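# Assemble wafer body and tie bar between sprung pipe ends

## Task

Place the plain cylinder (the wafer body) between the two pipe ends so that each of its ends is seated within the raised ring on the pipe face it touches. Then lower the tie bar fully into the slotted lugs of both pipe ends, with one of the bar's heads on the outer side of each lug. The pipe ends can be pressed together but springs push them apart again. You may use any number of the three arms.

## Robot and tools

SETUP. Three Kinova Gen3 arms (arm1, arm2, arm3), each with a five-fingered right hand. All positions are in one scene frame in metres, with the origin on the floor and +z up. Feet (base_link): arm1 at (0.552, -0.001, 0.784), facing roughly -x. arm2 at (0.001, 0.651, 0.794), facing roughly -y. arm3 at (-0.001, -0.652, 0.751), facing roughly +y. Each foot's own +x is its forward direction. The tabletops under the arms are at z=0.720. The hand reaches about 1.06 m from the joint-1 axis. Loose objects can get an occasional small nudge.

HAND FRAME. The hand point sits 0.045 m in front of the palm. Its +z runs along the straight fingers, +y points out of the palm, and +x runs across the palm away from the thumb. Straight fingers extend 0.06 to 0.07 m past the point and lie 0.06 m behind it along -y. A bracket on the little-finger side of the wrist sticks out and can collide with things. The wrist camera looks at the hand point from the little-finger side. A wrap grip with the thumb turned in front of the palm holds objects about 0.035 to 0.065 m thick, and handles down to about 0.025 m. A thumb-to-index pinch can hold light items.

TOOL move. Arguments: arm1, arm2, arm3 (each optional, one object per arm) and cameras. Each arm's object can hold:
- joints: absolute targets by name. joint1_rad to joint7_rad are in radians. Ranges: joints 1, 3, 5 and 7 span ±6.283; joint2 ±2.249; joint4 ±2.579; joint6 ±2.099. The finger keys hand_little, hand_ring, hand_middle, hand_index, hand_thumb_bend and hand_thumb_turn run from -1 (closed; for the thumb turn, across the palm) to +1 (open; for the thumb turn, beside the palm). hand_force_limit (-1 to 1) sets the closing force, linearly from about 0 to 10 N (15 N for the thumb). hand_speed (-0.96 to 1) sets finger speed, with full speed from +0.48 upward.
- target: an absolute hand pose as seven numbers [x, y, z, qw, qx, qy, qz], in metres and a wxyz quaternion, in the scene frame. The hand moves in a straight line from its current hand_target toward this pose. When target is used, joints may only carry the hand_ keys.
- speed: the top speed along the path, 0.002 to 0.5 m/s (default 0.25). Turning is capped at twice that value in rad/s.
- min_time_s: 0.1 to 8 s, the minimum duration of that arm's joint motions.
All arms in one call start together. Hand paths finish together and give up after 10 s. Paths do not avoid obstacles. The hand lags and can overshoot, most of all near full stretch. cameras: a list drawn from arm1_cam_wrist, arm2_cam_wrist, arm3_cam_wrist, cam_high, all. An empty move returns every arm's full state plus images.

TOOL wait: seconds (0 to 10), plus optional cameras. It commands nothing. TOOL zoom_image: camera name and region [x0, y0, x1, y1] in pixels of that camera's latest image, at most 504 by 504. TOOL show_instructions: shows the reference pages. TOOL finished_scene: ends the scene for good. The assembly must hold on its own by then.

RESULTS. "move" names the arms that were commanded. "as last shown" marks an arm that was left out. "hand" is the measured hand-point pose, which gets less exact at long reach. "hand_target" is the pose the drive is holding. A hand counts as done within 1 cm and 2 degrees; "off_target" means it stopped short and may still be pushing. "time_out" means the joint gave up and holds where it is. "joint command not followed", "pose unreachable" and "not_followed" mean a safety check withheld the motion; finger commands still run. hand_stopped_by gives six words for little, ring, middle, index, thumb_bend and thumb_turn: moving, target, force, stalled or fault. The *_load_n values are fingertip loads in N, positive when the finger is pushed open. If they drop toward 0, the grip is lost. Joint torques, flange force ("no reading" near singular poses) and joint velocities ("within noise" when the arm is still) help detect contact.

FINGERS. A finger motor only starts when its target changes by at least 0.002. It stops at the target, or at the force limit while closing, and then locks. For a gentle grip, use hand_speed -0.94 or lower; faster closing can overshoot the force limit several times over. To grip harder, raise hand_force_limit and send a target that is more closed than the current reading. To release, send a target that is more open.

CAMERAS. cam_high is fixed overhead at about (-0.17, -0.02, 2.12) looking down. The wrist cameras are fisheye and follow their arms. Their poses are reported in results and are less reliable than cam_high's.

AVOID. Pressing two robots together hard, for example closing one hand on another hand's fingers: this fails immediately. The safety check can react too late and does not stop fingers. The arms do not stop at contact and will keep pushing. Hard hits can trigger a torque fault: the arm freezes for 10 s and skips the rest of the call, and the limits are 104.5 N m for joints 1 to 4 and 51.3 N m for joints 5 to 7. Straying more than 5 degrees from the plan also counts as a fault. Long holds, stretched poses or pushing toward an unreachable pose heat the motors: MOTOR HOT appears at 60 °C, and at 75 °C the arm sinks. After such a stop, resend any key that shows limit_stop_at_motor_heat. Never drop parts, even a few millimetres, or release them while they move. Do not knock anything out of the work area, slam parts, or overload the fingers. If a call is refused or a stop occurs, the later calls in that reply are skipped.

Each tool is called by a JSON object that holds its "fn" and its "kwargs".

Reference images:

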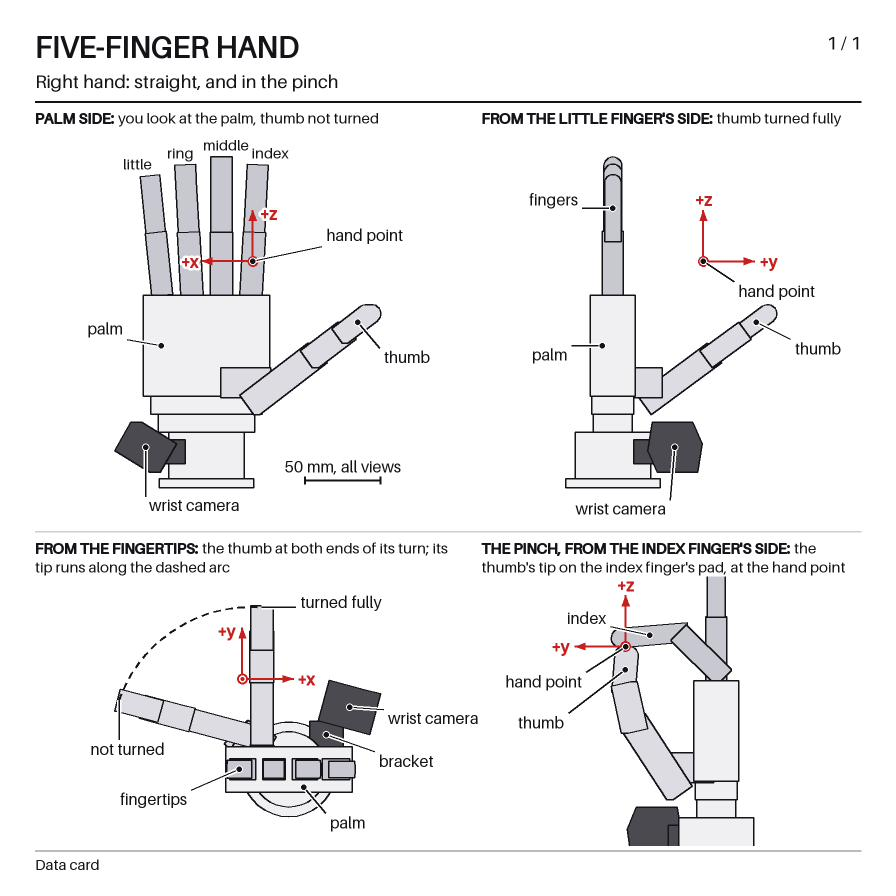

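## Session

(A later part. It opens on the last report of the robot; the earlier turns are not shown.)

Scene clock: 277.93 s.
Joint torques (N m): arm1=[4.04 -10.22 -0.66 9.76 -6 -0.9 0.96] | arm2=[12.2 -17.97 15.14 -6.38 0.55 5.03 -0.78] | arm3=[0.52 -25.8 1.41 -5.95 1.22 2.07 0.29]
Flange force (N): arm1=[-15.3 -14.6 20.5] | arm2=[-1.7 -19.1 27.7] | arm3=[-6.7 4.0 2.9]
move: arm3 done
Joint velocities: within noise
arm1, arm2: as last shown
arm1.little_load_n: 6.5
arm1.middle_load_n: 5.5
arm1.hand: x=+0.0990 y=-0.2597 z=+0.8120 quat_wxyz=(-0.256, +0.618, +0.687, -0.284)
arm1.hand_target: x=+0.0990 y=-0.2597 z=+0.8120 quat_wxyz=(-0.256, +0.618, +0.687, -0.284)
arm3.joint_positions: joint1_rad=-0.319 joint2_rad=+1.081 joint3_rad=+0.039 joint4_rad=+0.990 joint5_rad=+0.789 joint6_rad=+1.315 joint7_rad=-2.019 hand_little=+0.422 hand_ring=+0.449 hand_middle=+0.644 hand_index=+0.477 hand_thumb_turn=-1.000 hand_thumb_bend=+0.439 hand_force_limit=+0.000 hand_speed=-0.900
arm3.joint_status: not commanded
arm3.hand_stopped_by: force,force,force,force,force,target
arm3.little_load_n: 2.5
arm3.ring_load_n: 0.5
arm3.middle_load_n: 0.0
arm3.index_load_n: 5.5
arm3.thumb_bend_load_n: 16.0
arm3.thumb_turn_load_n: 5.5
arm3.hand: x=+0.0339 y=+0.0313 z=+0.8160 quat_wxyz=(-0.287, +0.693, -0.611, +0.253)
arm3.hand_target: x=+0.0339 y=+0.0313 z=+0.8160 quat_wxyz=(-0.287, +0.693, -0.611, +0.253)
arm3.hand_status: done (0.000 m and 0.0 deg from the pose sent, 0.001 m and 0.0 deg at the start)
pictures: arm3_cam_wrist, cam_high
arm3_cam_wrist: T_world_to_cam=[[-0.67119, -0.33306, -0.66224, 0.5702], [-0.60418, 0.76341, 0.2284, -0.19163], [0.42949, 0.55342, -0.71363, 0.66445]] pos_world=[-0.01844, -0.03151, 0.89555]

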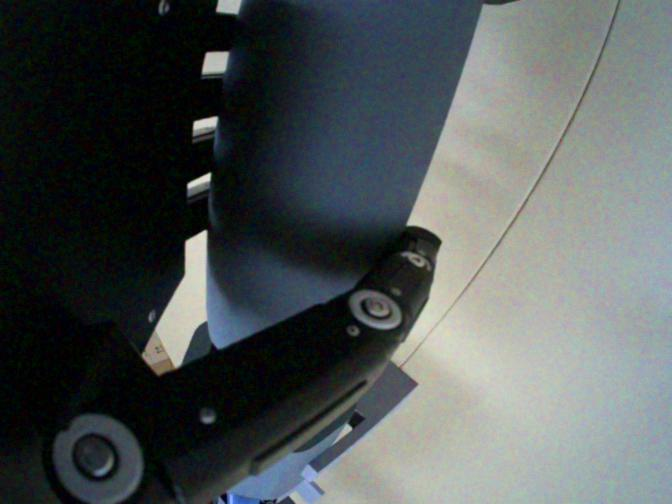

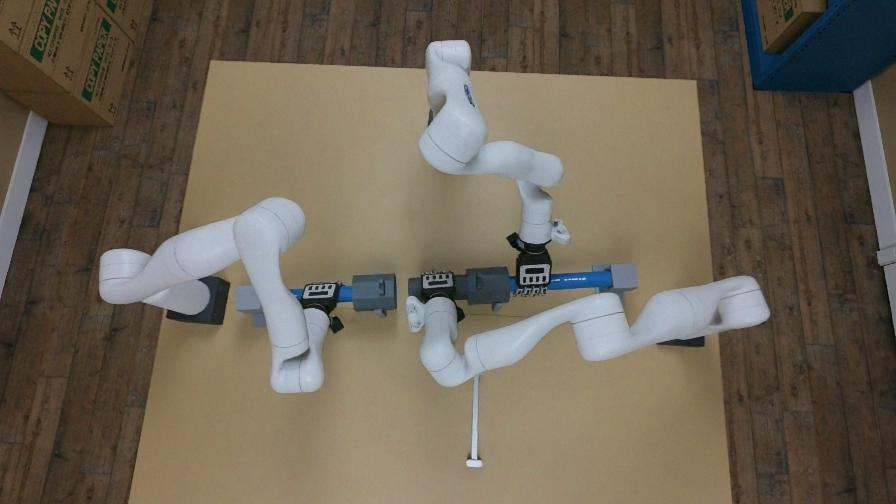

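{"fn": "move", "kwargs": {"arm1": {"target": [0.1028, -0.296, 0.812, -0.2559, 0.6179, 0.6869, -0.2845], "speed": 0.05}}}

{"fn": "move", "kwargs": {"arm1": {"joints": {"hand_thumb_bend": 1, "hand_index": 1, "hand_middle": 1, "hand_ring": 1, "hand_little": 1, "hand_speed": -0.5}}, "arm3": {"target": [0.0334, 0.0313, 0.8220, 0.2871, -0.6930, 0.6110, -0.2531], "speed": 0.05}}}

{"fn": "move", "kwargs": {"arm1": {"target": [0.15, -0.298, 0.93, -0.2559, 0.6179, 0.6869, -0.2845], "speed": 0.15}, "cameras": ["cam_high"]}}

Scene clock: 280.90 s.
Joint torques (N m): arm1=[-8.45 -10.76 -12.66 3.35 0.01 4.4 0.03] | arm2=[12.22 -17.98 15.16 -6.39 0.57 5.02 -0.78] | arm3=[0.18 -26.79 1.52 -7.3 1.78 1.3 0.04]
Flange force (N): arm1=[9.4 -13.7 12.2] | arm2=[-1.7 -19.1 27.7] | arm3=[-4.1 4.4 3.2]
move: arm1 done
Joint velocities: within noise
arm1.joint_positions: joint1_rad=-0.237 joint2_rad=+0.900 joint3_rad=-0.902 joint4_rad=+2.139 joint5_rad=-1.097 joint6_rad=-1.141 joint7_rad=+0.786 hand_little=+0.348 hand_ring=+0.362 hand_middle=+0.361 hand_index=+0.348 hand_thumb_turn=-1.000 hand_thumb_bend=+0.078 hand_force_limit=+0.000 hand_speed=-0.850
arm1.joint_status: not commanded
arm1.hand_stopped_by: force,force,force,force,force,target
arm1.little_load_n: 6.5
arm1.ring_load_n: 5.5
arm1.middle_load_n: 4.0
arm1.index_load_n: 6.0
arm1.thumb_bend_load_n: 8.0
arm1.thumb_turn_load_n: 1.5
arm1.hand: x=+0.1028 y=-0.2960 z=+0.8120 quat_wxyz=(-0.256, +0.618, +0.687, -0.284)
arm1.hand_target: x=+0.1028 y=-0.2960 z=+0.8120 quat_wxyz=(-0.256, +0.618, +0.687, -0.284)
arm1.hand_status: done (0.000 m and 0.0 deg from the pose sent, 0.037 m and 0.0 deg at the start)
arm2, arm3: as last shown
arm3.little_load_n: 3.5
arm3.index_load_n: 4.5
arm3.thumb_bend_load_n: 16.5
arm3.thumb_turn_load_n: 4.5
pictures: none

Scene clock: 282.67 s.
Joint torques (N m): arm1=[0.48 -14.8 -5.1 -2.35 1.21 -1.05 0.28] | arm2=[12.21 -17.96 15.16 -6.36 0.55 5.03 -0.79] | arm3=[0.26 -26.83 1.52 -7.22 1.78 1.31 0.1]
Flange force (N): arm1=[-1.3 -1.4 -0.6] | arm2=[-1.7 -19.0 27.6] | arm3=[-4.8 4.6 3.1]
move: arm1 done; arm3 done
Joint velocities: within noise
arm1.joint_positions: joint1_rad=-0.237 joint2_rad=+0.900 joint3_rad=-0.902 joint4_rad=+2.139 joint5_rad=-1.097 joint6_rad=-1.141 joint7_rad=+0.786 hand_little=+1.000 hand_ring=+1.000 hand_middle=+1.000 hand_index=+1.000 hand_thumb_turn=-1.000 hand_thumb_bend=+1.000 hand_force_limit=+0.000 hand_speed=-0.500
arm1.joint_status: all done
arm1.hand_stopped_by: target,target,target,target,target,target
arm1.little_load_n: 0.0
arm1.ring_load_n: 0.0
arm1.middle_load_n: 0.0
arm1.index_load_n: 0.0
arm1.thumb_bend_load_n: 0.0
arm1.thumb_turn_load_n: 0.0
arm1.hand: x=+0.1028 y=-0.2960 z=+0.8120 quat_wxyz=(-0.256, +0.618, +0.687, -0.285)
arm1.hand_target: x=+0.1028 y=-0.2960 z=+0.8120 quat_wxyz=(-0.256, +0.618, +0.687, -0.285)
arm1.hand_status: not commanded
arm2: as last shown
arm3.joint_positions: joint1_rad=-0.320 joint2_rad=+1.074 joint3_rad=+0.039 joint4_rad=+0.986 joint5_rad=+0.787 joint6_rad=+1.324 joint7_rad=-2.011 hand_little=+0.422 hand_ring=+0.449 hand_middle=+0.644 hand_index=+0.477 hand_thumb_turn=-1.000 hand_thumb_bend=+0.439 hand_force_limit=+0.000 hand_speed=-0.900
arm3.joint_status: not commanded
arm3.hand_stopped_by: force,force,force,force,force,target
arm3.little_load_n: 3.5
arm3.ring_load_n: 0.5
arm3.middle_load_n: 0.0
arm3.index_load_n: 4.5
arm3.thumb_bend_load_n: 16.5
arm3.thumb_turn_load_n: 4.5
arm3.hand: x=+0.0334 y=+0.0313 z=+0.8220 quat_wxyz=(-0.287, +0.693, -0.611, +0.253)
arm3.hand_target: x=+0.0334 y=+0.0313 z=+0.8220 quat_wxyz=(-0.287, +0.693, -0.611, +0.253)
arm3.hand_status: done (0.000 m and 0.0 deg from the pose sent, 0.006 m and 0.0 deg at the start)
pictures: none

Scene clock: 284.07 s.
Joint torques (N m): arm1=[0.47 -11.15 -4.33 -4.54 1.34 -0.75 0.27] | arm2=[12.25 -17.96 15.17 -6.36 0.54 5.03 -0.79] | arm3=[0.23 -26.71 1.49 -7.28 1.77 1.32 0.1]
Flange force (N): arm1=[-1.7 -0.8 -1.1] | arm2=[-1.7 -19.1 27.7] | arm3=[-4.2 4.4 3.1]
move: arm1 done
Joint velocities: within noise
arm1.joint_positions: joint1_rad=-0.179 joint2_rad=+0.558 joint3_rad=-1.075 joint4_rad=+2.157 joint5_rad=-1.484 joint6_rad=-1.049 joint7_rad=+0.993 hand_little=+1.000 hand_ring=+1.000 hand_middle=+1.000 hand_index=+1.000 hand_thumb_turn=-1.000 hand_thumb_bend=+1.000 hand_force_limit=+0.000 hand_speed=-0.500
arm1.joint_status: not commanded
arm1.hand_stopped_by: target,target,target,target,target,target
arm1.little_load_n: 0.0
arm1.ring_load_n: 0.0
arm1.middle_load_n: 0.0
arm1.index_load_n: 0.0
arm1.thumb_bend_load_n: -0.5
arm1.thumb_turn_load_n: 0.0
arm1.hand: x=+0.1500 y=-0.2980 z=+0.9300 quat_wxyz=(-0.256, +0.618, +0.687, -0.285)
arm1.hand_target: x=+0.1500 y=-0.2980 z=+0.9300 quat_wxyz=(-0.256, +0.618, +0.687, -0.285)
arm1.hand_status: done (0.000 m and 0.0 deg from the pose sent, 0.127 m and 0.0 deg at the start)
arm2.joint_positions: joint1_rad=-0.216 joint2_rad=+1.079 joint3_rad=+0.933 joint4_rad=+1.962 joint5_rad=+1.913 joint6_rad=-1.637 joint7_rad=+0.015 hand_little=+0.340 hand_ring=+0.353 hand_middle=+0.341 hand_index=+0.353 hand_thumb_turn=-1.000 hand_thumb_bend=+0.094 hand_force_limit=+0.000 hand_speed=-0.850
arm2.joint_status: not commanded
arm2.hand_stopped_by: force,force,force,force,force,target
arm2.little_load_n: 6.5
arm2.ring_load_n: 5.0
arm2.middle_load_n: 7.5
arm2.index_load_n: 5.0
arm2.thumb_bend_load_n: 8.0
arm2.thumb_turn_load_n: 0.5
arm2.hand: x=-0.0015 y=+0.3190 z=+0.8105 quat_wxyz=(-0.284, +0.687, -0.618, +0.256)
arm2.hand_target: x=-0.0015 y=+0.3190 z=+0.8105 quat_wxyz=(-0.284, +0.687, -0.618, +0.256)
arm2.hand_status: not commanded
arm3: as last shown

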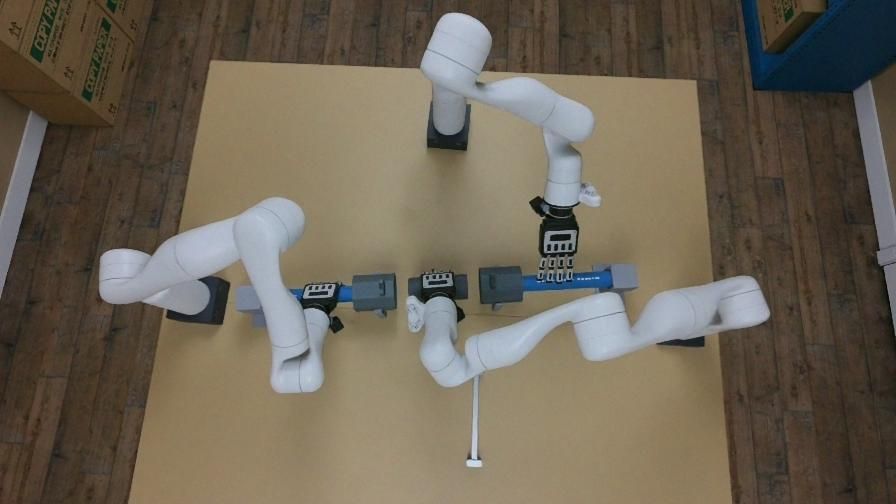

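{"fn": "move", "kwargs": {"arm1": {"target": [0.24, -0.10, 1.08, -0.2559, 0.6179, 0.6869, -0.2845], "speed": 0.2}}}

{"fn": "move", "kwargs": {"arm1": {"target": [0.23, 0.16, 1.02, 0.2634, 0.8760, 0.2853, -0.2869], "speed": 0.2}, "cameras": ["cam_high", "arm1_cam_wrist"]}}

Scene clock: 289.23 s.
Joint torques (N m): arm1=[0.36 -0.04 -1.67 -8.3 0.57 1.41 0.27] | arm2=[12.19 -17.99 15.18 -6.38 0.57 5.04 -0.79] | arm3=[0.19 -26.77 1.46 -7.23 1.76 1.31 0.1]
Flange force (N): arm1=[8.1 -2.8 -7.0] | arm2=[-1.7 -19.0 27.7] | arm3=[-4.6 4.4 3.2]
move: arm1 done
Joint velocities: within noise
arm1.joint_positions: joint1_rad=-0.492 joint2_rad=-0.407 joint3_rad=-0.039 joint4_rad=+2.310 joint5_rad=-2.644 joint6_rad=-0.531 joint7_rad=+2.420 hand_little=+1.000 hand_ring=+1.000 hand_middle=+1.000 hand_index=+1.000 hand_thumb_turn=-1.000 hand_thumb_bend=+1.000 hand_force_limit=+0.000 hand_speed=-0.500
arm1.joint_status: not commanded
arm1.hand_stopped_by: target,target,target,target,target,target
arm1.little_load_n: 0.0
arm1.ring_load_n: -0.5
arm1.middle_load_n: 0.0
arm1.index_load_n: 0.0
arm1.thumb_bend_load_n: 0.0
arm1.thumb_turn_load_n: 0.0
arm1.hand: x=+0.2400 y=-0.1000 z=+1.0800 quat_wxyz=(-0.256, +0.618, +0.687, -0.284)
arm1.hand_target: x=+0.2400 y=-0.1000 z=+1.0800 quat_wxyz=(-0.256, +0.618, +0.687, -0.284)
arm1.hand_status: done (0.000 m and 0.0 deg from the pose sent, 0.264 m and 0.0 deg at the start)
arm2, arm3: as last shown
pictures: none

Scene clock: 293.40 s.
Joint torques (N m): arm1=[0.59 16.97 -7.56 -3.52 -1.74 -0.03 0.24] | arm2=[12.23 -17.97 15.15 -6.38 0.53 5.04 -0.78] | arm3=[0.26 -26.79 1.48 -7.25 1.71 1.27 0.09]
Flange force (N): arm1=[2.5 -8.9 0.5] | arm2=[-1.7 -19.1 27.6] | arm3=[-4.6 4.5 3.1]
move: arm1 done
Joint velocities: within noise
arm1.joint_positions: joint1_rad=-1.415 joint2_rad=-0.935 joint3_rad=+1.885 joint4_rad=+1.718 joint5_rad=-3.072 joint6_rad=-1.166 joint7_rad=+2.814 hand_little=+1.000 hand_ring=+1.000 hand_middle=+1.000 hand_index=+1.000 hand_thumb_turn=-1.000 hand_thumb_bend=+1.000 hand_force_limit=+0.000 hand_speed=-0.500
arm1.joint_status: not commanded
arm1.hand_stopped_by: target,target,target,target,target,target
arm1.little_load_n: 0.0
arm1.ring_load_n: 0.0
arm1.middle_load_n: 0.0
arm1.index_load_n: 0.0
arm1.thumb_bend_load_n: 0.0
arm1.thumb_turn_load_n: 0.0
arm1.hand: x=+0.2300 y=+0.1600 z=+1.0200 quat_wxyz=(+0.263, +0.876, +0.285, -0.287)
arm1.hand_target: x=+0.2300 y=+0.1600 z=+1.0200 quat_wxyz=(+0.263, +0.876, +0.285, -0.287)
arm1.hand_status: done (0.000 m and 0.0 deg from the pose sent, 0.267 m and 82.6 deg at the start)
arm2, arm3: as last shown
arm3.little_load_n: 3.0
arm3.index_load_n: 4.0
arm3.thumb_turn_load_n: 4.0
pictures: arm1_cam_wrist, cam_high
arm1_cam_wrist: T_world_to_cam=[[0.80563, -0.57117, 0.15726, -0.25912], [-0.27577, -0.12662, 0.95285, -0.88203], [-0.52432, -0.81101, -0.25952, 0.62566]] pos_world=[0.29357, 0.24773, 1.04356]

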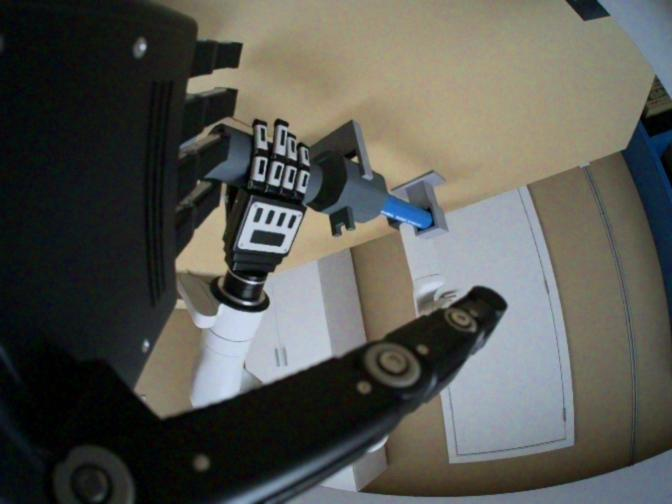

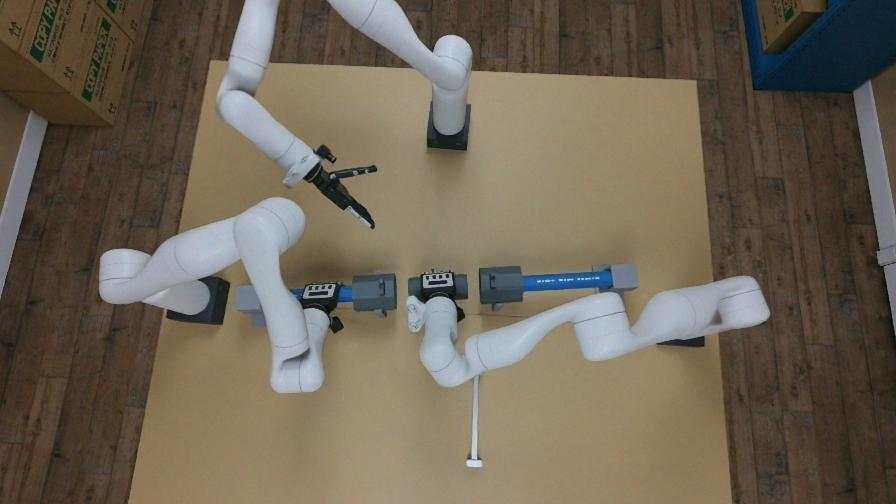

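{"fn": "zoom_image", "kwargs": {"camera": "arm1_cam_wrist", "region": [190, 100, 400, 260]}}

{"fn": "move", "kwargs": {"arm1": {"target": [0.18, 0.11, 0.97, 0.2634, 0.8760, 0.2853, -0.2869], "speed": 0.1}, "cameras": ["arm1_cam_wrist"]}}

{"fn": "zoom_image", "kwargs": {"camera": "arm1_cam_wrist", "region": [200, 60, 440, 260]}}

Scaled by 2.400 from the camera's image (finer frame: 960x720).

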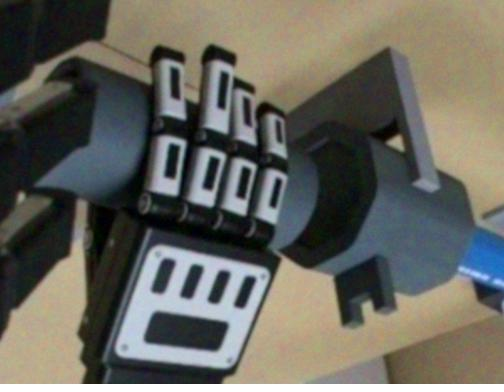

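Scene clock: 295.13 s.
Joint torques (N m): arm1=[0.57 16.99 -7.75 -2.85 -1.46 0.05 0.25] | arm2=[12.24 -17.98 15.15 -6.39 0.57 5 -0.77] | arm3=[0.26 -26.79 1.5 -7.3 1.74 1.3 0.08]
Flange force (N): arm1=[2.3 -8.1 2.1] | arm2=[-1.7 -19.1 27.8] | arm3=[-4.3 4.5 3.1]
move: arm1 done
Joint velocities: within noise
arm1.joint_positions: joint1_rad=-1.571 joint2_rad=-0.989 joint3_rad=+1.944 joint4_rad=+1.816 joint5_rad=-3.041 joint6_rad=-0.933 joint7_rad=+2.755 hand_little=+1.000 hand_ring=+1.000 hand_middle=+1.000 hand_index=+1.000 hand_thumb_turn=-1.000 hand_thumb_bend=+1.000 hand_force_limit=+0.000 hand_speed=-0.500
arm1.joint_status: not commanded
arm1.hand_stopped_by: target,target,target,target,target,target
arm1.little_load_n: 0.0
arm1.ring_load_n: 0.0
arm1.middle_load_n: 0.0
arm1.index_load_n: 0.0
arm1.thumb_bend_load_n: 0.0
arm1.thumb_turn_load_n: -0.5
arm1.hand: x=+0.1800 y=+0.1100 z=+0.9700 quat_wxyz=(+0.263, +0.876, +0.285, -0.287)
arm1.hand_target: x=+0.1800 y=+0.1100 z=+0.9700 quat_wxyz=(+0.263, +0.876, +0.285, -0.287)
arm1.hand_status: done (0.000 m and 0.0 deg from the pose sent, 0.087 m and 0.0 deg at the start)
arm2, arm3: as last shown
arm2.thumb_bend_load_n: 8.5
arm3.little_load_n: 3.5
arm3.thumb_turn_load_n: 4.5
arm1_cam_wrist: T_world_to_cam=[[0.80567, -0.5711, 0.15728, -0.23953], [-0.27579, -0.12665, 0.95284, -0.85448], [-0.52425, -0.81105, -0.25954, 0.54601]] pos_world=[0.24357, 0.19783, 0.99356]

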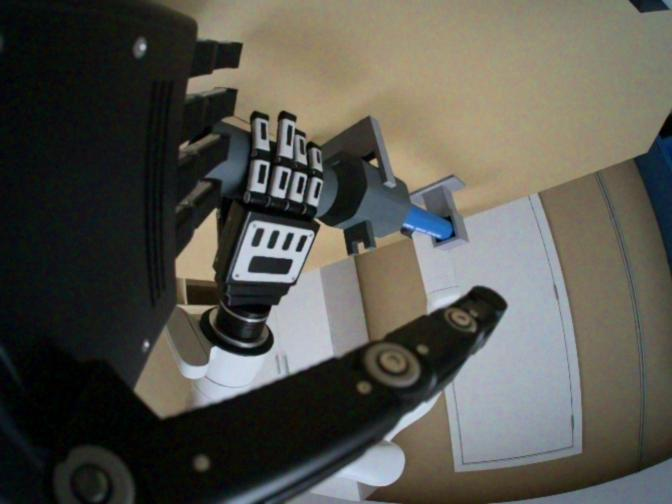

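Scaled by 2.100 from the camera's image (finer frame: 960x720).

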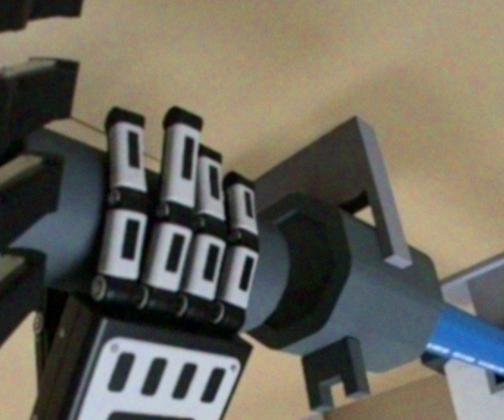

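{"fn": "zoom_image", "kwargs": {"camera": "arm1_cam_wrist", "region": [300, 130, 420, 240]}}

Scaled by 4.200 from the camera's image (finer frame: 960x720).

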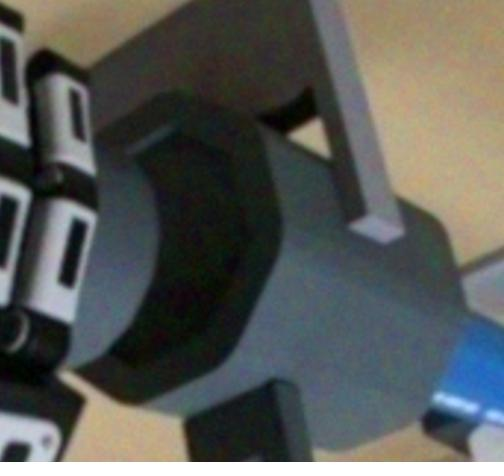

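{"fn": "move", "kwargs": {"arm3": {"target": [0.0338, 0.0313, 0.8130, 0.2871, -0.6930, 0.6110, -0.2531], "speed": 0.04}, "cameras": ["arm1_cam_wrist", "cam_high"]}}

{"fn": "zoom_image", "kwargs": {"camera": "arm1_cam_wrist", "region": [300, 130, 420, 240]}}

{"fn": "zoom_image", "kwargs": {"camera": "arm1_cam_wrist", "region": [300, 140, 360, 240]}}

{"fn": "zoom_image", "kwargs": {"camera": "cam_high", "region": [450, 250, 510, 322]}}

Scene clock: 301.27 s.
Joint torques (N m): arm1=[0.67 17.02 -7.73 -2.87 -1.5 0.11 0.29] | arm2=[12.25 -17.95 15.15 -6.37 0.57 5.02 -0.77] | arm3=[0.08 -26.84 1.49 -7.27 1.69 1.32 0.05]
Flange force (N): arm1=[2.1 -8.3 2.2] | arm2=[-1.7 -19.2 27.7] | arm3=[-4.1 4.3 3.4]
move: arm3 done
Joint velocities: within noise
arm1, arm2: as last shown
arm1.thumb_turn_load_n: 0.0
arm2.thumb_bend_load_n: 8.0
arm3.joint_positions: joint1_rad=-0.319 joint2_rad=+1.085 joint3_rad=+0.040 joint4_rad=+0.991 joint5_rad=+0.790 joint6_rad=+1.312 joint7_rad=-2.023 hand_little=+0.422 hand_ring=+0.449 hand_middle=+0.644 hand_index=+0.477 hand_thumb_turn=-1.000 hand_thumb_bend=+0.439 hand_force_limit=+0.000 hand_speed=-0.900
arm3.joint_status: not commanded
arm3.hand_stopped_by: force,force,force,force,force,target
arm3.little_load_n: 3.5
arm3.ring_load_n: 0.5
arm3.middle_load_n: 0.0
arm3.index_load_n: 4.0
arm3.thumb_bend_load_n: 16.5
arm3.thumb_turn_load_n: 4.5
arm3.hand: x=+0.0338 y=+0.0313 z=+0.8130 quat_wxyz=(-0.287, +0.693, -0.611, +0.253)
arm3.hand_target: x=+0.0338 y=+0.0313 z=+0.8130 quat_wxyz=(-0.287, +0.693, -0.611, +0.253)
arm3.hand_status: done (0.000 m and 0.0 deg from the pose sent, 0.009 m and 0.0 deg at the start)
arm1_cam_wrist: T_world_to_cam=[[0.80567, -0.5711, 0.15728, -0.23953], [-0.27579, -0.12665, 0.95284, -0.85448], [-0.52425, -0.81105, -0.25954, 0.54601]] pos_world=[0.24357, 0.19783, 0.99356]

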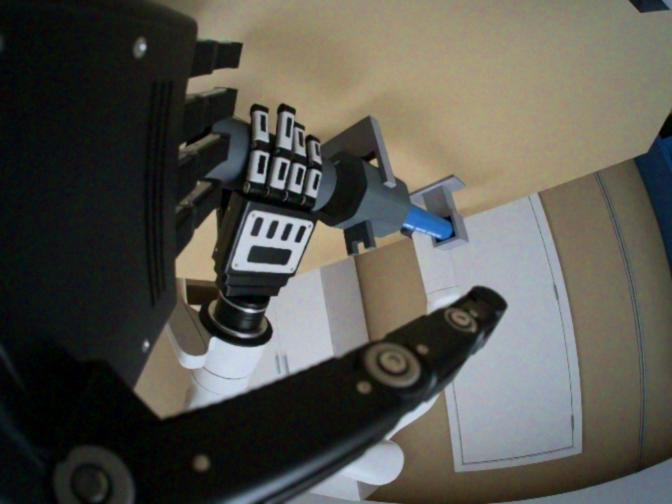

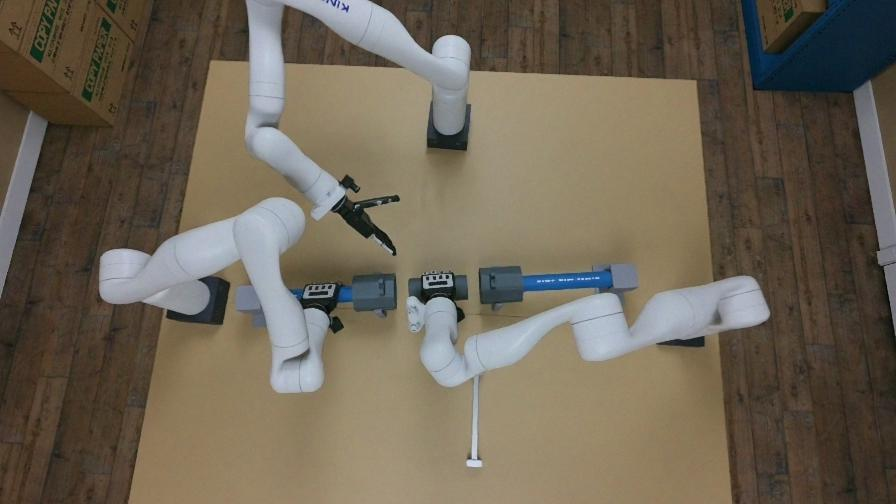

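Scaled by 4.200 from the camera's image (finer frame: 960x720).

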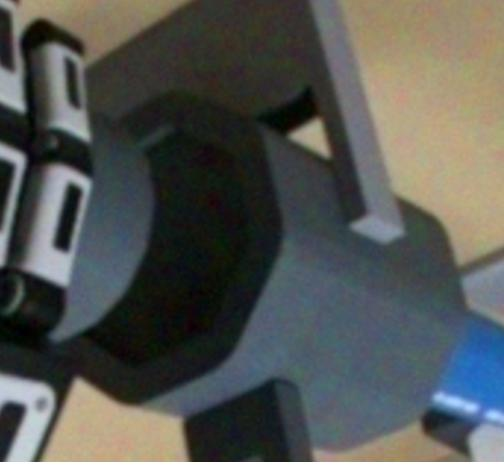

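Scaled by 5.040 from the camera's image (finer frame: 960x720).

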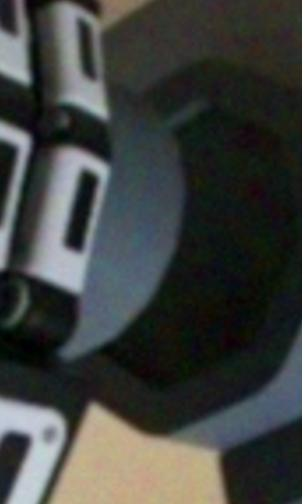

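Scaled by 7.000 from the camera's image (finer frame: 1280x720).

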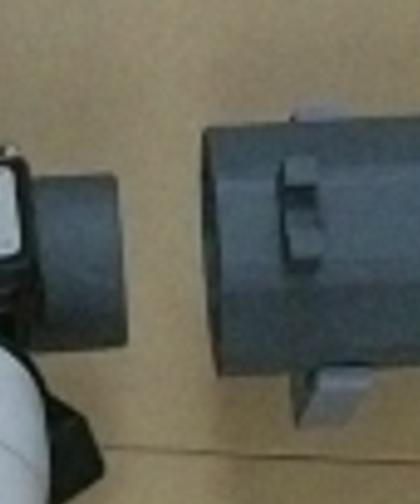

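{"fn": "move", "kwargs": {"arm3": {"target": [0.0363, 0.0313, 0.8075, 0.2871, -0.6930, 0.6110, -0.2531], "speed": 0.04}, "cameras": ["arm1_cam_wrist", "cam_high"]}}

{"fn": "zoom_image", "kwargs": {"camera": "arm1_cam_wrist", "region": [300, 130, 420, 240]}}

{"fn": "zoom_image", "kwargs": {"camera": "cam_high", "region": [450, 250, 510, 322]}}

{"fn": "zoom_image", "kwargs": {"camera": "cam_high", "region": [380, 250, 440, 322]}}

Scene clock: 304.70 s.
Joint torques (N m): arm1=[0.63 17.09 -7.7 -2.92 -1.55 0.05 0.29] | arm2=[12.23 -17.98 15.18 -6.39 0.54 5.03 -0.78] | arm3=[0.23 -26.83 1.55 -7.14 1.69 1.38 0.08]
Flange force (N): arm1=[2.3 -8.1 2.5] | arm2=[-1.8 -19.1 27.7] | arm3=[-4.3 4.5 3.3]
move: arm3 done
Joint velocities: within noise
arm1, arm2: as last shown
arm1.ring_load_n: 0.5
arm2.ring_load_n: 4.5
arm3.joint_positions: joint1_rad=-0.316 joint2_rad=+1.092 joint3_rad=+0.041 joint4_rad=+0.997 joint5_rad=+0.792 joint6_rad=+1.301 joint7_rad=-2.029 hand_little=+0.422 hand_ring=+0.449 hand_middle=+0.644 hand_index=+0.477 hand_thumb_turn=-1.000 hand_thumb_bend=+0.439 hand_force_limit=+0.000 hand_speed=-0.900
arm3.joint_status: not commanded
arm3.hand_stopped_by: force,force,force,force,force,target
arm3.little_load_n: 3.5
arm3.ring_load_n: 0.5
arm3.middle_load_n: 0.0
arm3.index_load_n: 4.5
arm3.thumb_bend_load_n: 16.5
arm3.thumb_turn_load_n: 4.5
arm3.hand: x=+0.0363 y=+0.0313 z=+0.8075 quat_wxyz=(-0.287, +0.693, -0.611, +0.253)
arm3.hand_target: x=+0.0363 y=+0.0313 z=+0.8075 quat_wxyz=(-0.287, +0.693, -0.611, +0.253)
arm3.hand_status: done (0.000 m and 0.0 deg from the pose sent, 0.006 m and 0.0 deg at the start)
arm1_cam_wrist: T_world_to_cam=[[0.80567, -0.5711, 0.15728, -0.23953], [-0.27579, -0.12665, 0.95284, -0.85448], [-0.52425, -0.81105, -0.25954, 0.54601]] pos_world=[0.24357, 0.19783, 0.99356]

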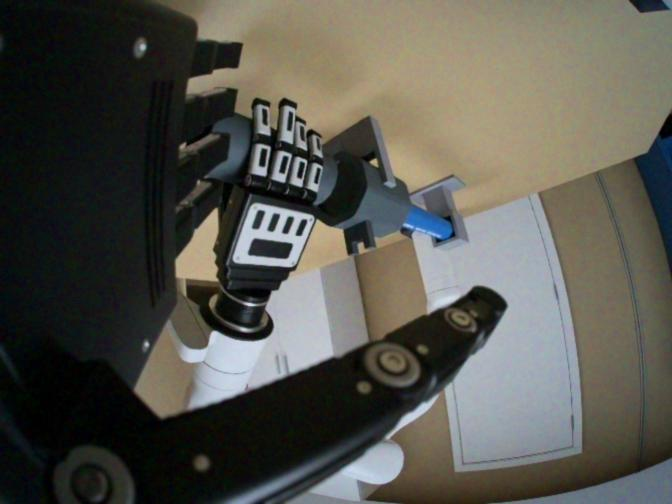

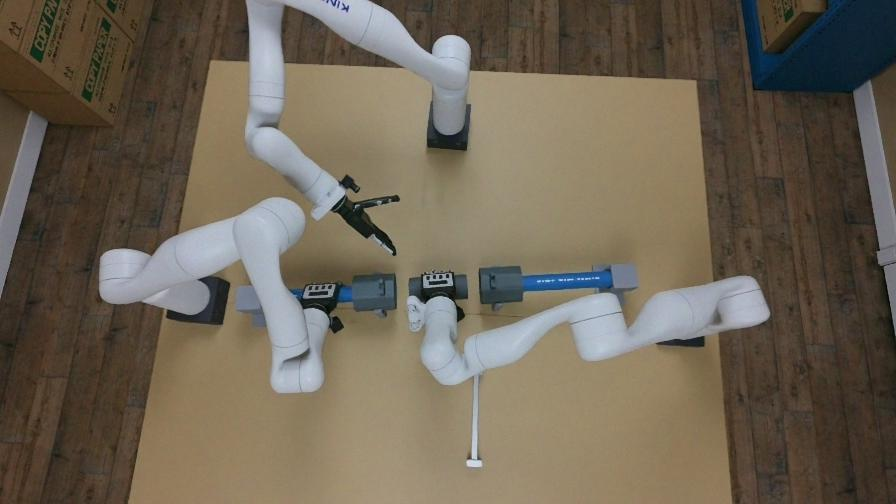

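Scaled by 4.200 from the camera's image (finer frame: 960x720).

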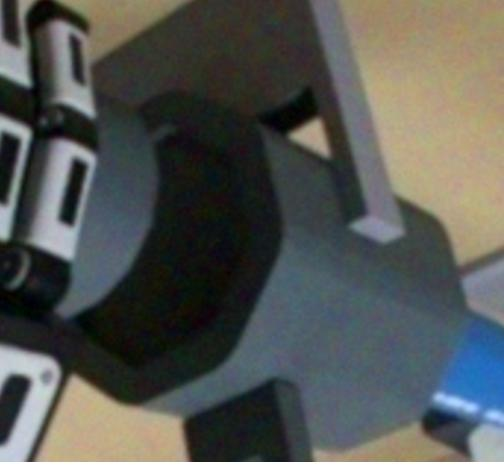

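Scaled by 7.000 from the camera's image (finer frame: 1280x720).

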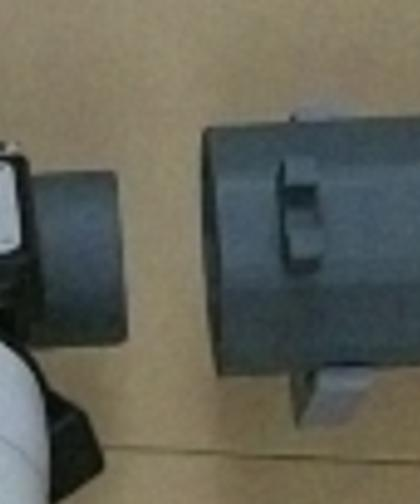

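Scaled by 7.000 from the camera's image (finer frame: 1280x720).

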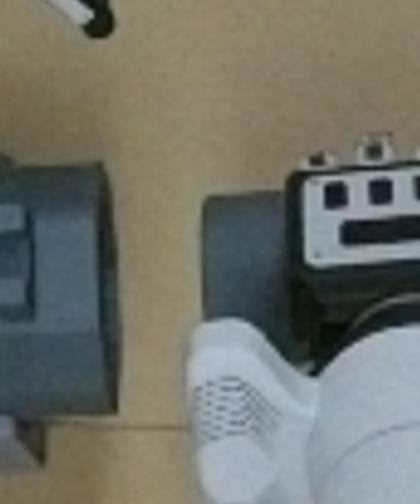

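{"fn": "move", "kwargs": {"arm1": {"target": [0.26, 0.06, 1.08, -0.2559, 0.6179, 0.6869, -0.2845], "speed": 0.25}}}

{"fn": "move", "kwargs": {"arm1": {"target": [0.22, -0.20, 1.03, -0.2559, 0.6179, 0.6869, -0.2845], "speed": 0.25}}}

{"fn": "move", "kwargs": {"arm1": {"target": [0.14, -0.298, 0.93, -0.2559, 0.6179, 0.6869, -0.2845], "speed": 0.2}, "cameras": ["arm1_cam_wrist", "cam_high"]}}

Scene clock: 309.37 s.
Joint torques (N m): arm1=[0.47 4.71 -3.99 -8.22 0.03 1.81 0.28] | arm2=[12.19 -17.95 15.17 -6.38 0.56 5.04 -0.79] | arm3=[0.24 -26.84 1.54 -7.19 1.77 1.33 0.08]
Flange force (N): arm1=[8.7 0.1 -2.4] | arm2=[-1.8 -19.1 27.7] | arm3=[-4.1 4.5 3.2]
move: arm1 done
Joint velocities: within noise
arm1.joint_positions: joint1_rad=-0.634 joint2_rad=-0.640 joint3_rad=+0.606 joint4_rad=+2.295 joint5_rad=-2.765 joint6_rad=-0.609 joint7_rad=+3.093 hand_little=+1.000 hand_ring=+1.000 hand_middle=+1.000 hand_index=+1.000 hand_thumb_turn=-1.000 hand_thumb_bend=+1.000 hand_force_limit=+0.000 hand_speed=-0.500
arm1.joint_status: not commanded
arm1.hand_stopped_by: target,target,target,target,target,target
arm1.little_load_n: 0.0
arm1.ring_load_n: 0.0
arm1.middle_load_n: 0.0
arm1.index_load_n: 0.0
arm1.thumb_bend_load_n: 0.0
arm1.thumb_turn_load_n: 0.0
arm1.hand: x=+0.2600 y=+0.0600 z=+1.0800 quat_wxyz=(-0.256, +0.618, +0.687, -0.284)
arm1.hand_target: x=+0.2600 y=+0.0600 z=+1.0800 quat_wxyz=(-0.256, +0.618, +0.687, -0.284)
arm1.hand_status: done (0.000 m and 0.0 deg from the pose sent, 0.145 m and 82.6 deg at the start)
arm2, arm3: as last shown
arm2.ring_load_n: 5.0
pictures: none

Scene clock: 311.50 s.
Joint torques (N m): arm1=[0.32 -2.89 -1.03 -7.01 0.86 0.36 0.27] | arm2=[12.22 -17.97 15.15 -6.4 0.56 5.03 -0.78] | arm3=[0.23 -26.89 1.55 -7.19 1.75 1.32 0.07]
Flange force (N): arm1=no reading | arm2=[-1.8 -19.1 27.7] | arm3=[-4.3 4.6 3.3]
move: arm1 done
Joint velocities: within noise
arm1.joint_positions: joint1_rad=-0.105 joint2_rad=-0.139 joint3_rad=-0.726 joint4_rad=+2.297 joint5_rad=-2.195 joint6_rad=-0.477 joint7_rad=+1.679 hand_little=+1.000 hand_ring=+1.000 hand_middle=+1.000 hand_index=+1.000 hand_thumb_turn=-1.000 hand_thumb_bend=+1.000 hand_force_limit=+0.000 hand_speed=-0.500
arm1.joint_status: not commanded
arm1.hand_stopped_by: target,target,target,target,target,target
arm1.little_load_n: 0.0
arm1.ring_load_n: 0.0
arm1.middle_load_n: 0.0
arm1.index_load_n: 0.0
arm1.thumb_bend_load_n: 0.0
arm1.thumb_turn_load_n: 0.0
arm1.hand: x=+0.2200 y=-0.2000 z=+1.0300 quat_wxyz=(-0.256, +0.618, +0.687, -0.284)
arm1.hand_target: x=+0.2200 y=-0.2000 z=+1.0300 quat_wxyz=(-0.256, +0.618, +0.687, -0.284)
arm1.hand_status: done (0.000 m and 0.0 deg from the pose sent, 0.268 m and 0.0 deg at the start)
arm2, arm3: as last shown
arm3.index_load_n: 4.0
pictures: none

Scene clock: 312.87 s.
Joint torques (N m): arm1=[0.4 -11.55 -3.2 -4.9 1.17 -0.74 0.26] | arm2=[12.22 -17.98 15.13 -6.38 0.56 5.02 -0.79] | arm3=[0.16 -26.81 1.61 -7.23 1.73 1.37 0.09]
Flange force (N): arm1=[-0.6 -1.4 -1.6] | arm2=[-1.8 -19.1 27.7] | arm3=[-3.7 4.4 3.4]
move: arm1 done
Joint velocities: within noise
arm1.joint_positions: joint1_rad=-0.336 joint2_rad=+0.464 joint3_rad=-0.798 joint4_rad=+2.142 joint5_rad=-1.505 joint6_rad=-0.865 joint7_rad=+0.987 hand_little=+1.000 hand_ring=+1.000 hand_middle=+1.000 hand_index=+1.000 hand_thumb_turn=-1.000 hand_thumb_bend=+1.000 hand_force_limit=+0.000 hand_speed=-0.500
arm1.joint_status: not commanded
arm1.hand_stopped_by: target,target,target,target,target,target
arm1.little_load_n: 0.0
arm1.ring_load_n: 0.0
arm1.middle_load_n: 0.0
arm1.index_load_n: 0.0
arm1.thumb_bend_load_n: 0.0
arm1.thumb_turn_load_n: 0.0
arm1.hand: x=+0.1400 y=-0.2980 z=+0.9300 quat_wxyz=(-0.256, +0.618, +0.687, -0.285)
arm1.hand_target: x=+0.1400 y=-0.2980 z=+0.9300 quat_wxyz=(-0.256, +0.618, +0.687, -0.284)
arm1.hand_status: done (0.000 m and 0.0 deg from the pose sent, 0.161 m and 0.0 deg at the start)
arm2.joint_positions: joint1_rad=-0.216 joint2_rad=+1.079 joint3_rad=+0.933 joint4_rad=+1.962 joint5_rad=+1.913 joint6_rad=-1.637 joint7_rad=+0.015 hand_little=+0.340 hand_ring=+0.353 hand_middle=+0.341 hand_index=+0.353 hand_thumb_turn=-1.000 hand_thumb_bend=+0.094 hand_force_limit=+0.000 hand_speed=-0.850
arm2.joint_status: not commanded
arm2.hand_stopped_by: force,force,force,force,force,target
arm2.little_load_n: 6.5
arm2.ring_load_n: 5.0
arm2.middle_load_n: 7.5
arm2.index_load_n: 5.0
arm2.thumb_bend_load_n: 8.0
arm2.thumb_turn_load_n: 0.0
arm2.hand: x=-0.0015 y=+0.3190 z=+0.8105 quat_wxyz=(-0.284, +0.687, -0.618, +0.256)
arm2.hand_target: x=-0.0015 y=+0.3190 z=+0.8105 quat_wxyz=(-0.284, +0.687, -0.618, +0.256)
arm2.hand_status: not commanded
arm3: as last shown
arm3.little_load_n: 3.0
arm1_cam_wrist: T_world_to_cam=[[0.68236, 0.31404, -0.66012, 0.60715], [0.56817, -0.79602, 0.20863, -0.50459], [-0.45996, -0.51742, -0.72161, 0.69192]] pos_world=[0.19065, -0.23432, 1.00536]

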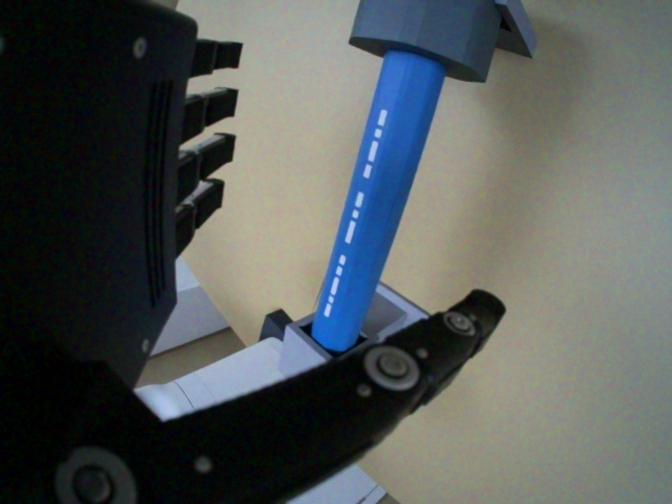

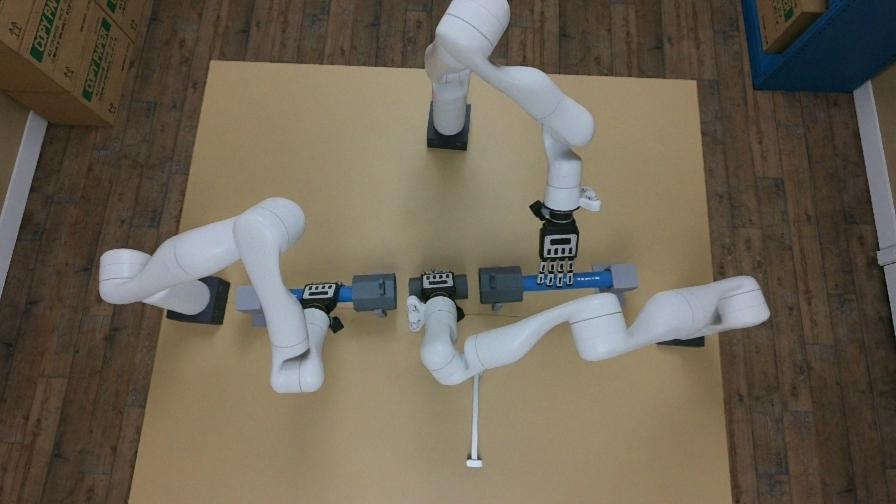

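{"fn": "move", "kwargs": {"arm1": {"target": [0.103, -0.298, 0.86, -0.2559, 0.6179, 0.6869, -0.2845], "speed": 0.15}}}

{"fn": "move", "kwargs": {"arm1": {"target": [0.103, -0.298, 0.812, -0.2559, 0.6179, 0.6869, -0.2845], "speed": 0.08}}}

{"fn": "move", "kwargs": {"arm1": {"joints": {"hand_thumb_bend": 0.15, "hand_index": 0.4, "hand_middle": 0.4, "hand_ring": 0.4, "hand_little": 0.4, "hand_speed": -0.6}}}}

{"fn": "move", "kwargs": {"arm1": {"joints": {"hand_thumb_bend": -0.82, "hand_index": -0.82, "hand_middle": -0.82, "hand_ring": -0.82, "hand_little": -0.82, "hand_speed": -0.85}}, "cameras": ["arm1_cam_wrist"]}}

Scene clock: 314.77 s.
Joint torques (N m): arm1=[0.41 -13.98 -3.85 -3.72 1.06 -0.98 0.26] | arm2=[12.23 -17.96 15.14 -6.38 0.55 5.02 -0.79] | arm3=[0.17 -26.81 1.61 -7.12 1.66 1.32 0.02]
Flange force (N): arm1=[-0.8 -1.8 -1.3] | arm2=[-1.8 -19.1 27.7] | arm3=[-4.6 4.3 3.2]
move: arm1 done
Joint velocities: within noise
arm1.joint_positions: joint1_rad=-0.344 joint2_rad=+0.680 joint3_rad=-0.725 joint4_rad=+2.122 joint5_rad=-1.239 joint6_rad=-0.914 joint7_rad=+0.817 hand_little=+1.000 hand_ring=+1.000 hand_middle=+1.000 hand_index=+1.000 hand_thumb_turn=-1.000 hand_thumb_bend=+1.000 hand_force_limit=+0.000 hand_speed=-0.500
arm1.joint_status: not commanded
arm1.hand_stopped_by: target,target,target,target,target,target
arm1.little_load_n: 0.0
arm1.ring_load_n: 0.0
arm1.middle_load_n: 0.0
arm1.index_load_n: 0.0
arm1.thumb_bend_load_n: 0.0
arm1.thumb_turn_load_n: 0.0
arm1.hand: x=+0.1030 y=-0.2980 z=+0.8600 quat_wxyz=(-0.256, +0.618, +0.687, -0.285)
arm1.hand_target: x=+0.1030 y=-0.2980 z=+0.8600 quat_wxyz=(-0.256, +0.618, +0.687, -0.284)
arm1.hand_status: done (0.000 m and 0.0 deg from the pose sent, 0.079 m and 0.0 deg at the start)
arm2, arm3: as last shown
arm2.index_load_n: 4.5
arm2.thumb_turn_load_n: 0.5
pictures: none

Scene clock: 315.87 s.
Joint torques (N m): arm1=[0.46 -14.82 -4 -2.59 0.98 -1.15 0.26] | arm2=[12.23 -17.99 15.17 -6.39 0.54 5.03 -0.78] | arm3=[0.16 -26.86 1.53 -7.16 1.75 1.33 0.09]
Flange force (N): arm1=[-1.2 -2.2 -1.0] | arm2=[-1.7 -19.1 27.7] | arm3=[-4.3 4.5 3.3]
move: arm1 done
Joint velocities: within noise
arm1.joint_positions: joint1_rad=-0.368 joint2_rad=+0.812 joint3_rad=-0.698 joint4_rad=+2.139 joint5_rad=-1.097 joint6_rad=-0.994 joint7_rad=+0.688 hand_little=+1.000 hand_ring=+1.000 hand_middle=+1.000 hand_index=+1.000 hand_thumb_turn=-1.000 hand_thumb_bend=+1.000 hand_force_limit=+0.000 hand_speed=-0.500
arm1.joint_status: not commanded
arm1.hand_stopped_by: target,target,target,target,target,target
arm1.little_load_n: 0.0
arm1.ring_load_n: -0.5
arm1.middle_load_n: 0.0
arm1.index_load_n: 0.0
arm1.thumb_bend_load_n: 0.0
arm1.thumb_turn_load_n: 0.0
arm1.hand: x=+0.1030 y=-0.2980 z=+0.8120 quat_wxyz=(-0.256, +0.618, +0.687, -0.284)
arm1.hand_target: x=+0.1030 y=-0.2980 z=+0.8120 quat_wxyz=(-0.256, +0.618, +0.687, -0.284)
arm1.hand_status: done (0.000 m and 0.0 deg from the pose sent, 0.048 m and 0.0 deg at the start)
arm2, arm3: as last shown
arm2.middle_load_n: 7.0
arm2.index_load_n: 5.0
arm3.little_load_n: 3.5
arm3.index_load_n: 4.5
pictures: none

Scene clock: 317.83 s.
Joint torques (N m): arm1=[-0.17 -14.79 -4.59 -0.79 0.28 -0.73 0.31] | arm2=[12.22 -17.97 15.15 -6.38 0.54 5.01 -0.78] | arm3=[0.23 -26.88 1.51 -7.11 1.77 1.32 0.09]
Flange force (N): arm1=[-1.8 -3.9 4.2] | arm2=[-1.8 -19.1 27.7] | arm3=[-4.7 4.6 3.2]
move: arm1 done
Joint velocities: within noise
arm1.joint_positions: joint1_rad=-0.368 joint2_rad=+0.812 joint3_rad=-0.698 joint4_rad=+2.139 joint5_rad=-1.097 joint6_rad=-0.994 joint7_rad=+0.688 hand_little=+0.400 hand_ring=+0.400 hand_middle=+0.400 hand_index=+0.400 hand_thumb_turn=-1.000 hand_thumb_bend=+0.150 hand_force_limit=+0.000 hand_speed=-0.600
arm1.joint_status: all done
arm1.hand_stopped_by: target,target,target,target,target,target
arm1.little_load_n: 1.0
arm1.ring_load_n: 1.5
arm1.middle_load_n: 0.5
arm1.index_load_n: 1.0
arm1.thumb_bend_load_n: 0.0
arm1.thumb_turn_load_n: 0.0
arm1.hand: x=+0.1030 y=-0.2980 z=+0.8120 quat_wxyz=(-0.256, +0.618, +0.687, -0.284)
arm1.hand_target: x=+0.1030 y=-0.2980 z=+0.8120 quat_wxyz=(-0.256, +0.618, +0.687, -0.284)
arm1.hand_status: not commanded
arm2, arm3: as last shown
arm2.middle_load_n: 7.5
arm2.thumb_turn_load_n: 0.0
pictures: none

Scene clock: 321.97 s.
Joint torques (N m): arm1=[-2.42 -14.5 -7.15 6.8 -2.86 1.08 0.36] | arm2=[12.23 -17.97 15.15 -6.39 0.55 5.02 -0.78] | arm3=[0.17 -26.84 1.6 -7.22 1.79 1.33 0.07]
Flange force (N): arm1=[-5.1 -11.1 26.0] | arm2=[-1.8 -19.1 27.7] | arm3=[-4.0 4.5 3.3]
move: arm1 off_target
Joint velocities: within noise
arm1.joint_positions: joint1_rad=-0.368 joint2_rad=+0.812 joint3_rad=-0.698 joint4_rad=+2.139 joint5_rad=-1.097 joint6_rad=-0.994 joint7_rad=+0.688 hand_little=+0.348 hand_ring=+0.362 hand_middle=+0.348 hand_index=+0.348 hand_thumb_turn=-1.000 hand_thumb_bend=+0.078 hand_force_limit=+0.000 hand_speed=-0.850
arm1.joint_status: hand_little off_target (ended at +0.348, target -0.820); hand_ring off_target (ended at +0.362, target -0.820); hand_middle off_target (ended at +0.348, target -0.820); hand_index off_target (ended at +0.348, target -0.820); hand_thumb_bend off_target (ended at +0.078, target -0.820); the others done
arm1.hand_stopped_by: force,force,force,force,force,target
arm1.little_load_n: 6.5
arm1.ring_load_n: 5.5
arm1.middle_load_n: 7.5
arm1.index_load_n: 6.5
arm1.thumb_bend_load_n: 8.0
arm1.thumb_turn_load_n: 0.5
arm1.hand: x=+0.1030 y=-0.2980 z=+0.8120 quat_wxyz=(-0.256, +0.618, +0.687, -0.284)
arm1.hand_target: x=+0.1030 y=-0.2980 z=+0.8120 quat_wxyz=(-0.256, +0.618, +0.687, -0.284)
arm1.hand_status: not commanded
arm2, arm3: as last shown
arm2.little_load_n: 6.0
arm2.thumb_turn_load_n: 0.5
arm3.index_load_n: 4.0
arm1_cam_wrist: T_world_to_cam=[[0.6824, 0.31407, -0.66007, 0.55447], [0.56816, -0.79604, 0.20861, -0.45894], [-0.45992, -0.51738, -0.72166, 0.5898]] pos_world=[0.15365, -0.23432, 0.88736]

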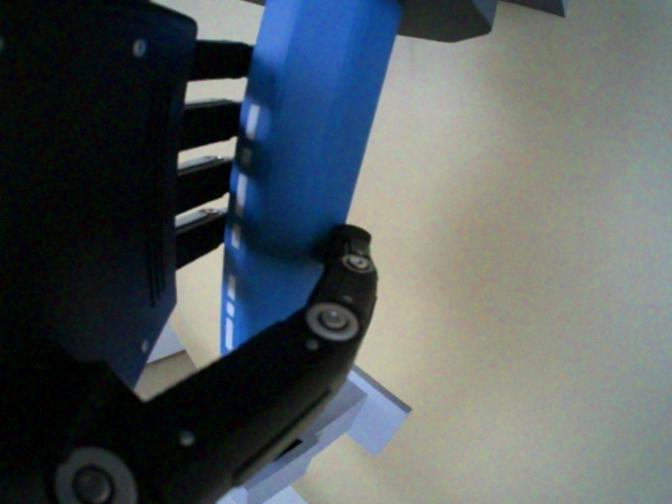

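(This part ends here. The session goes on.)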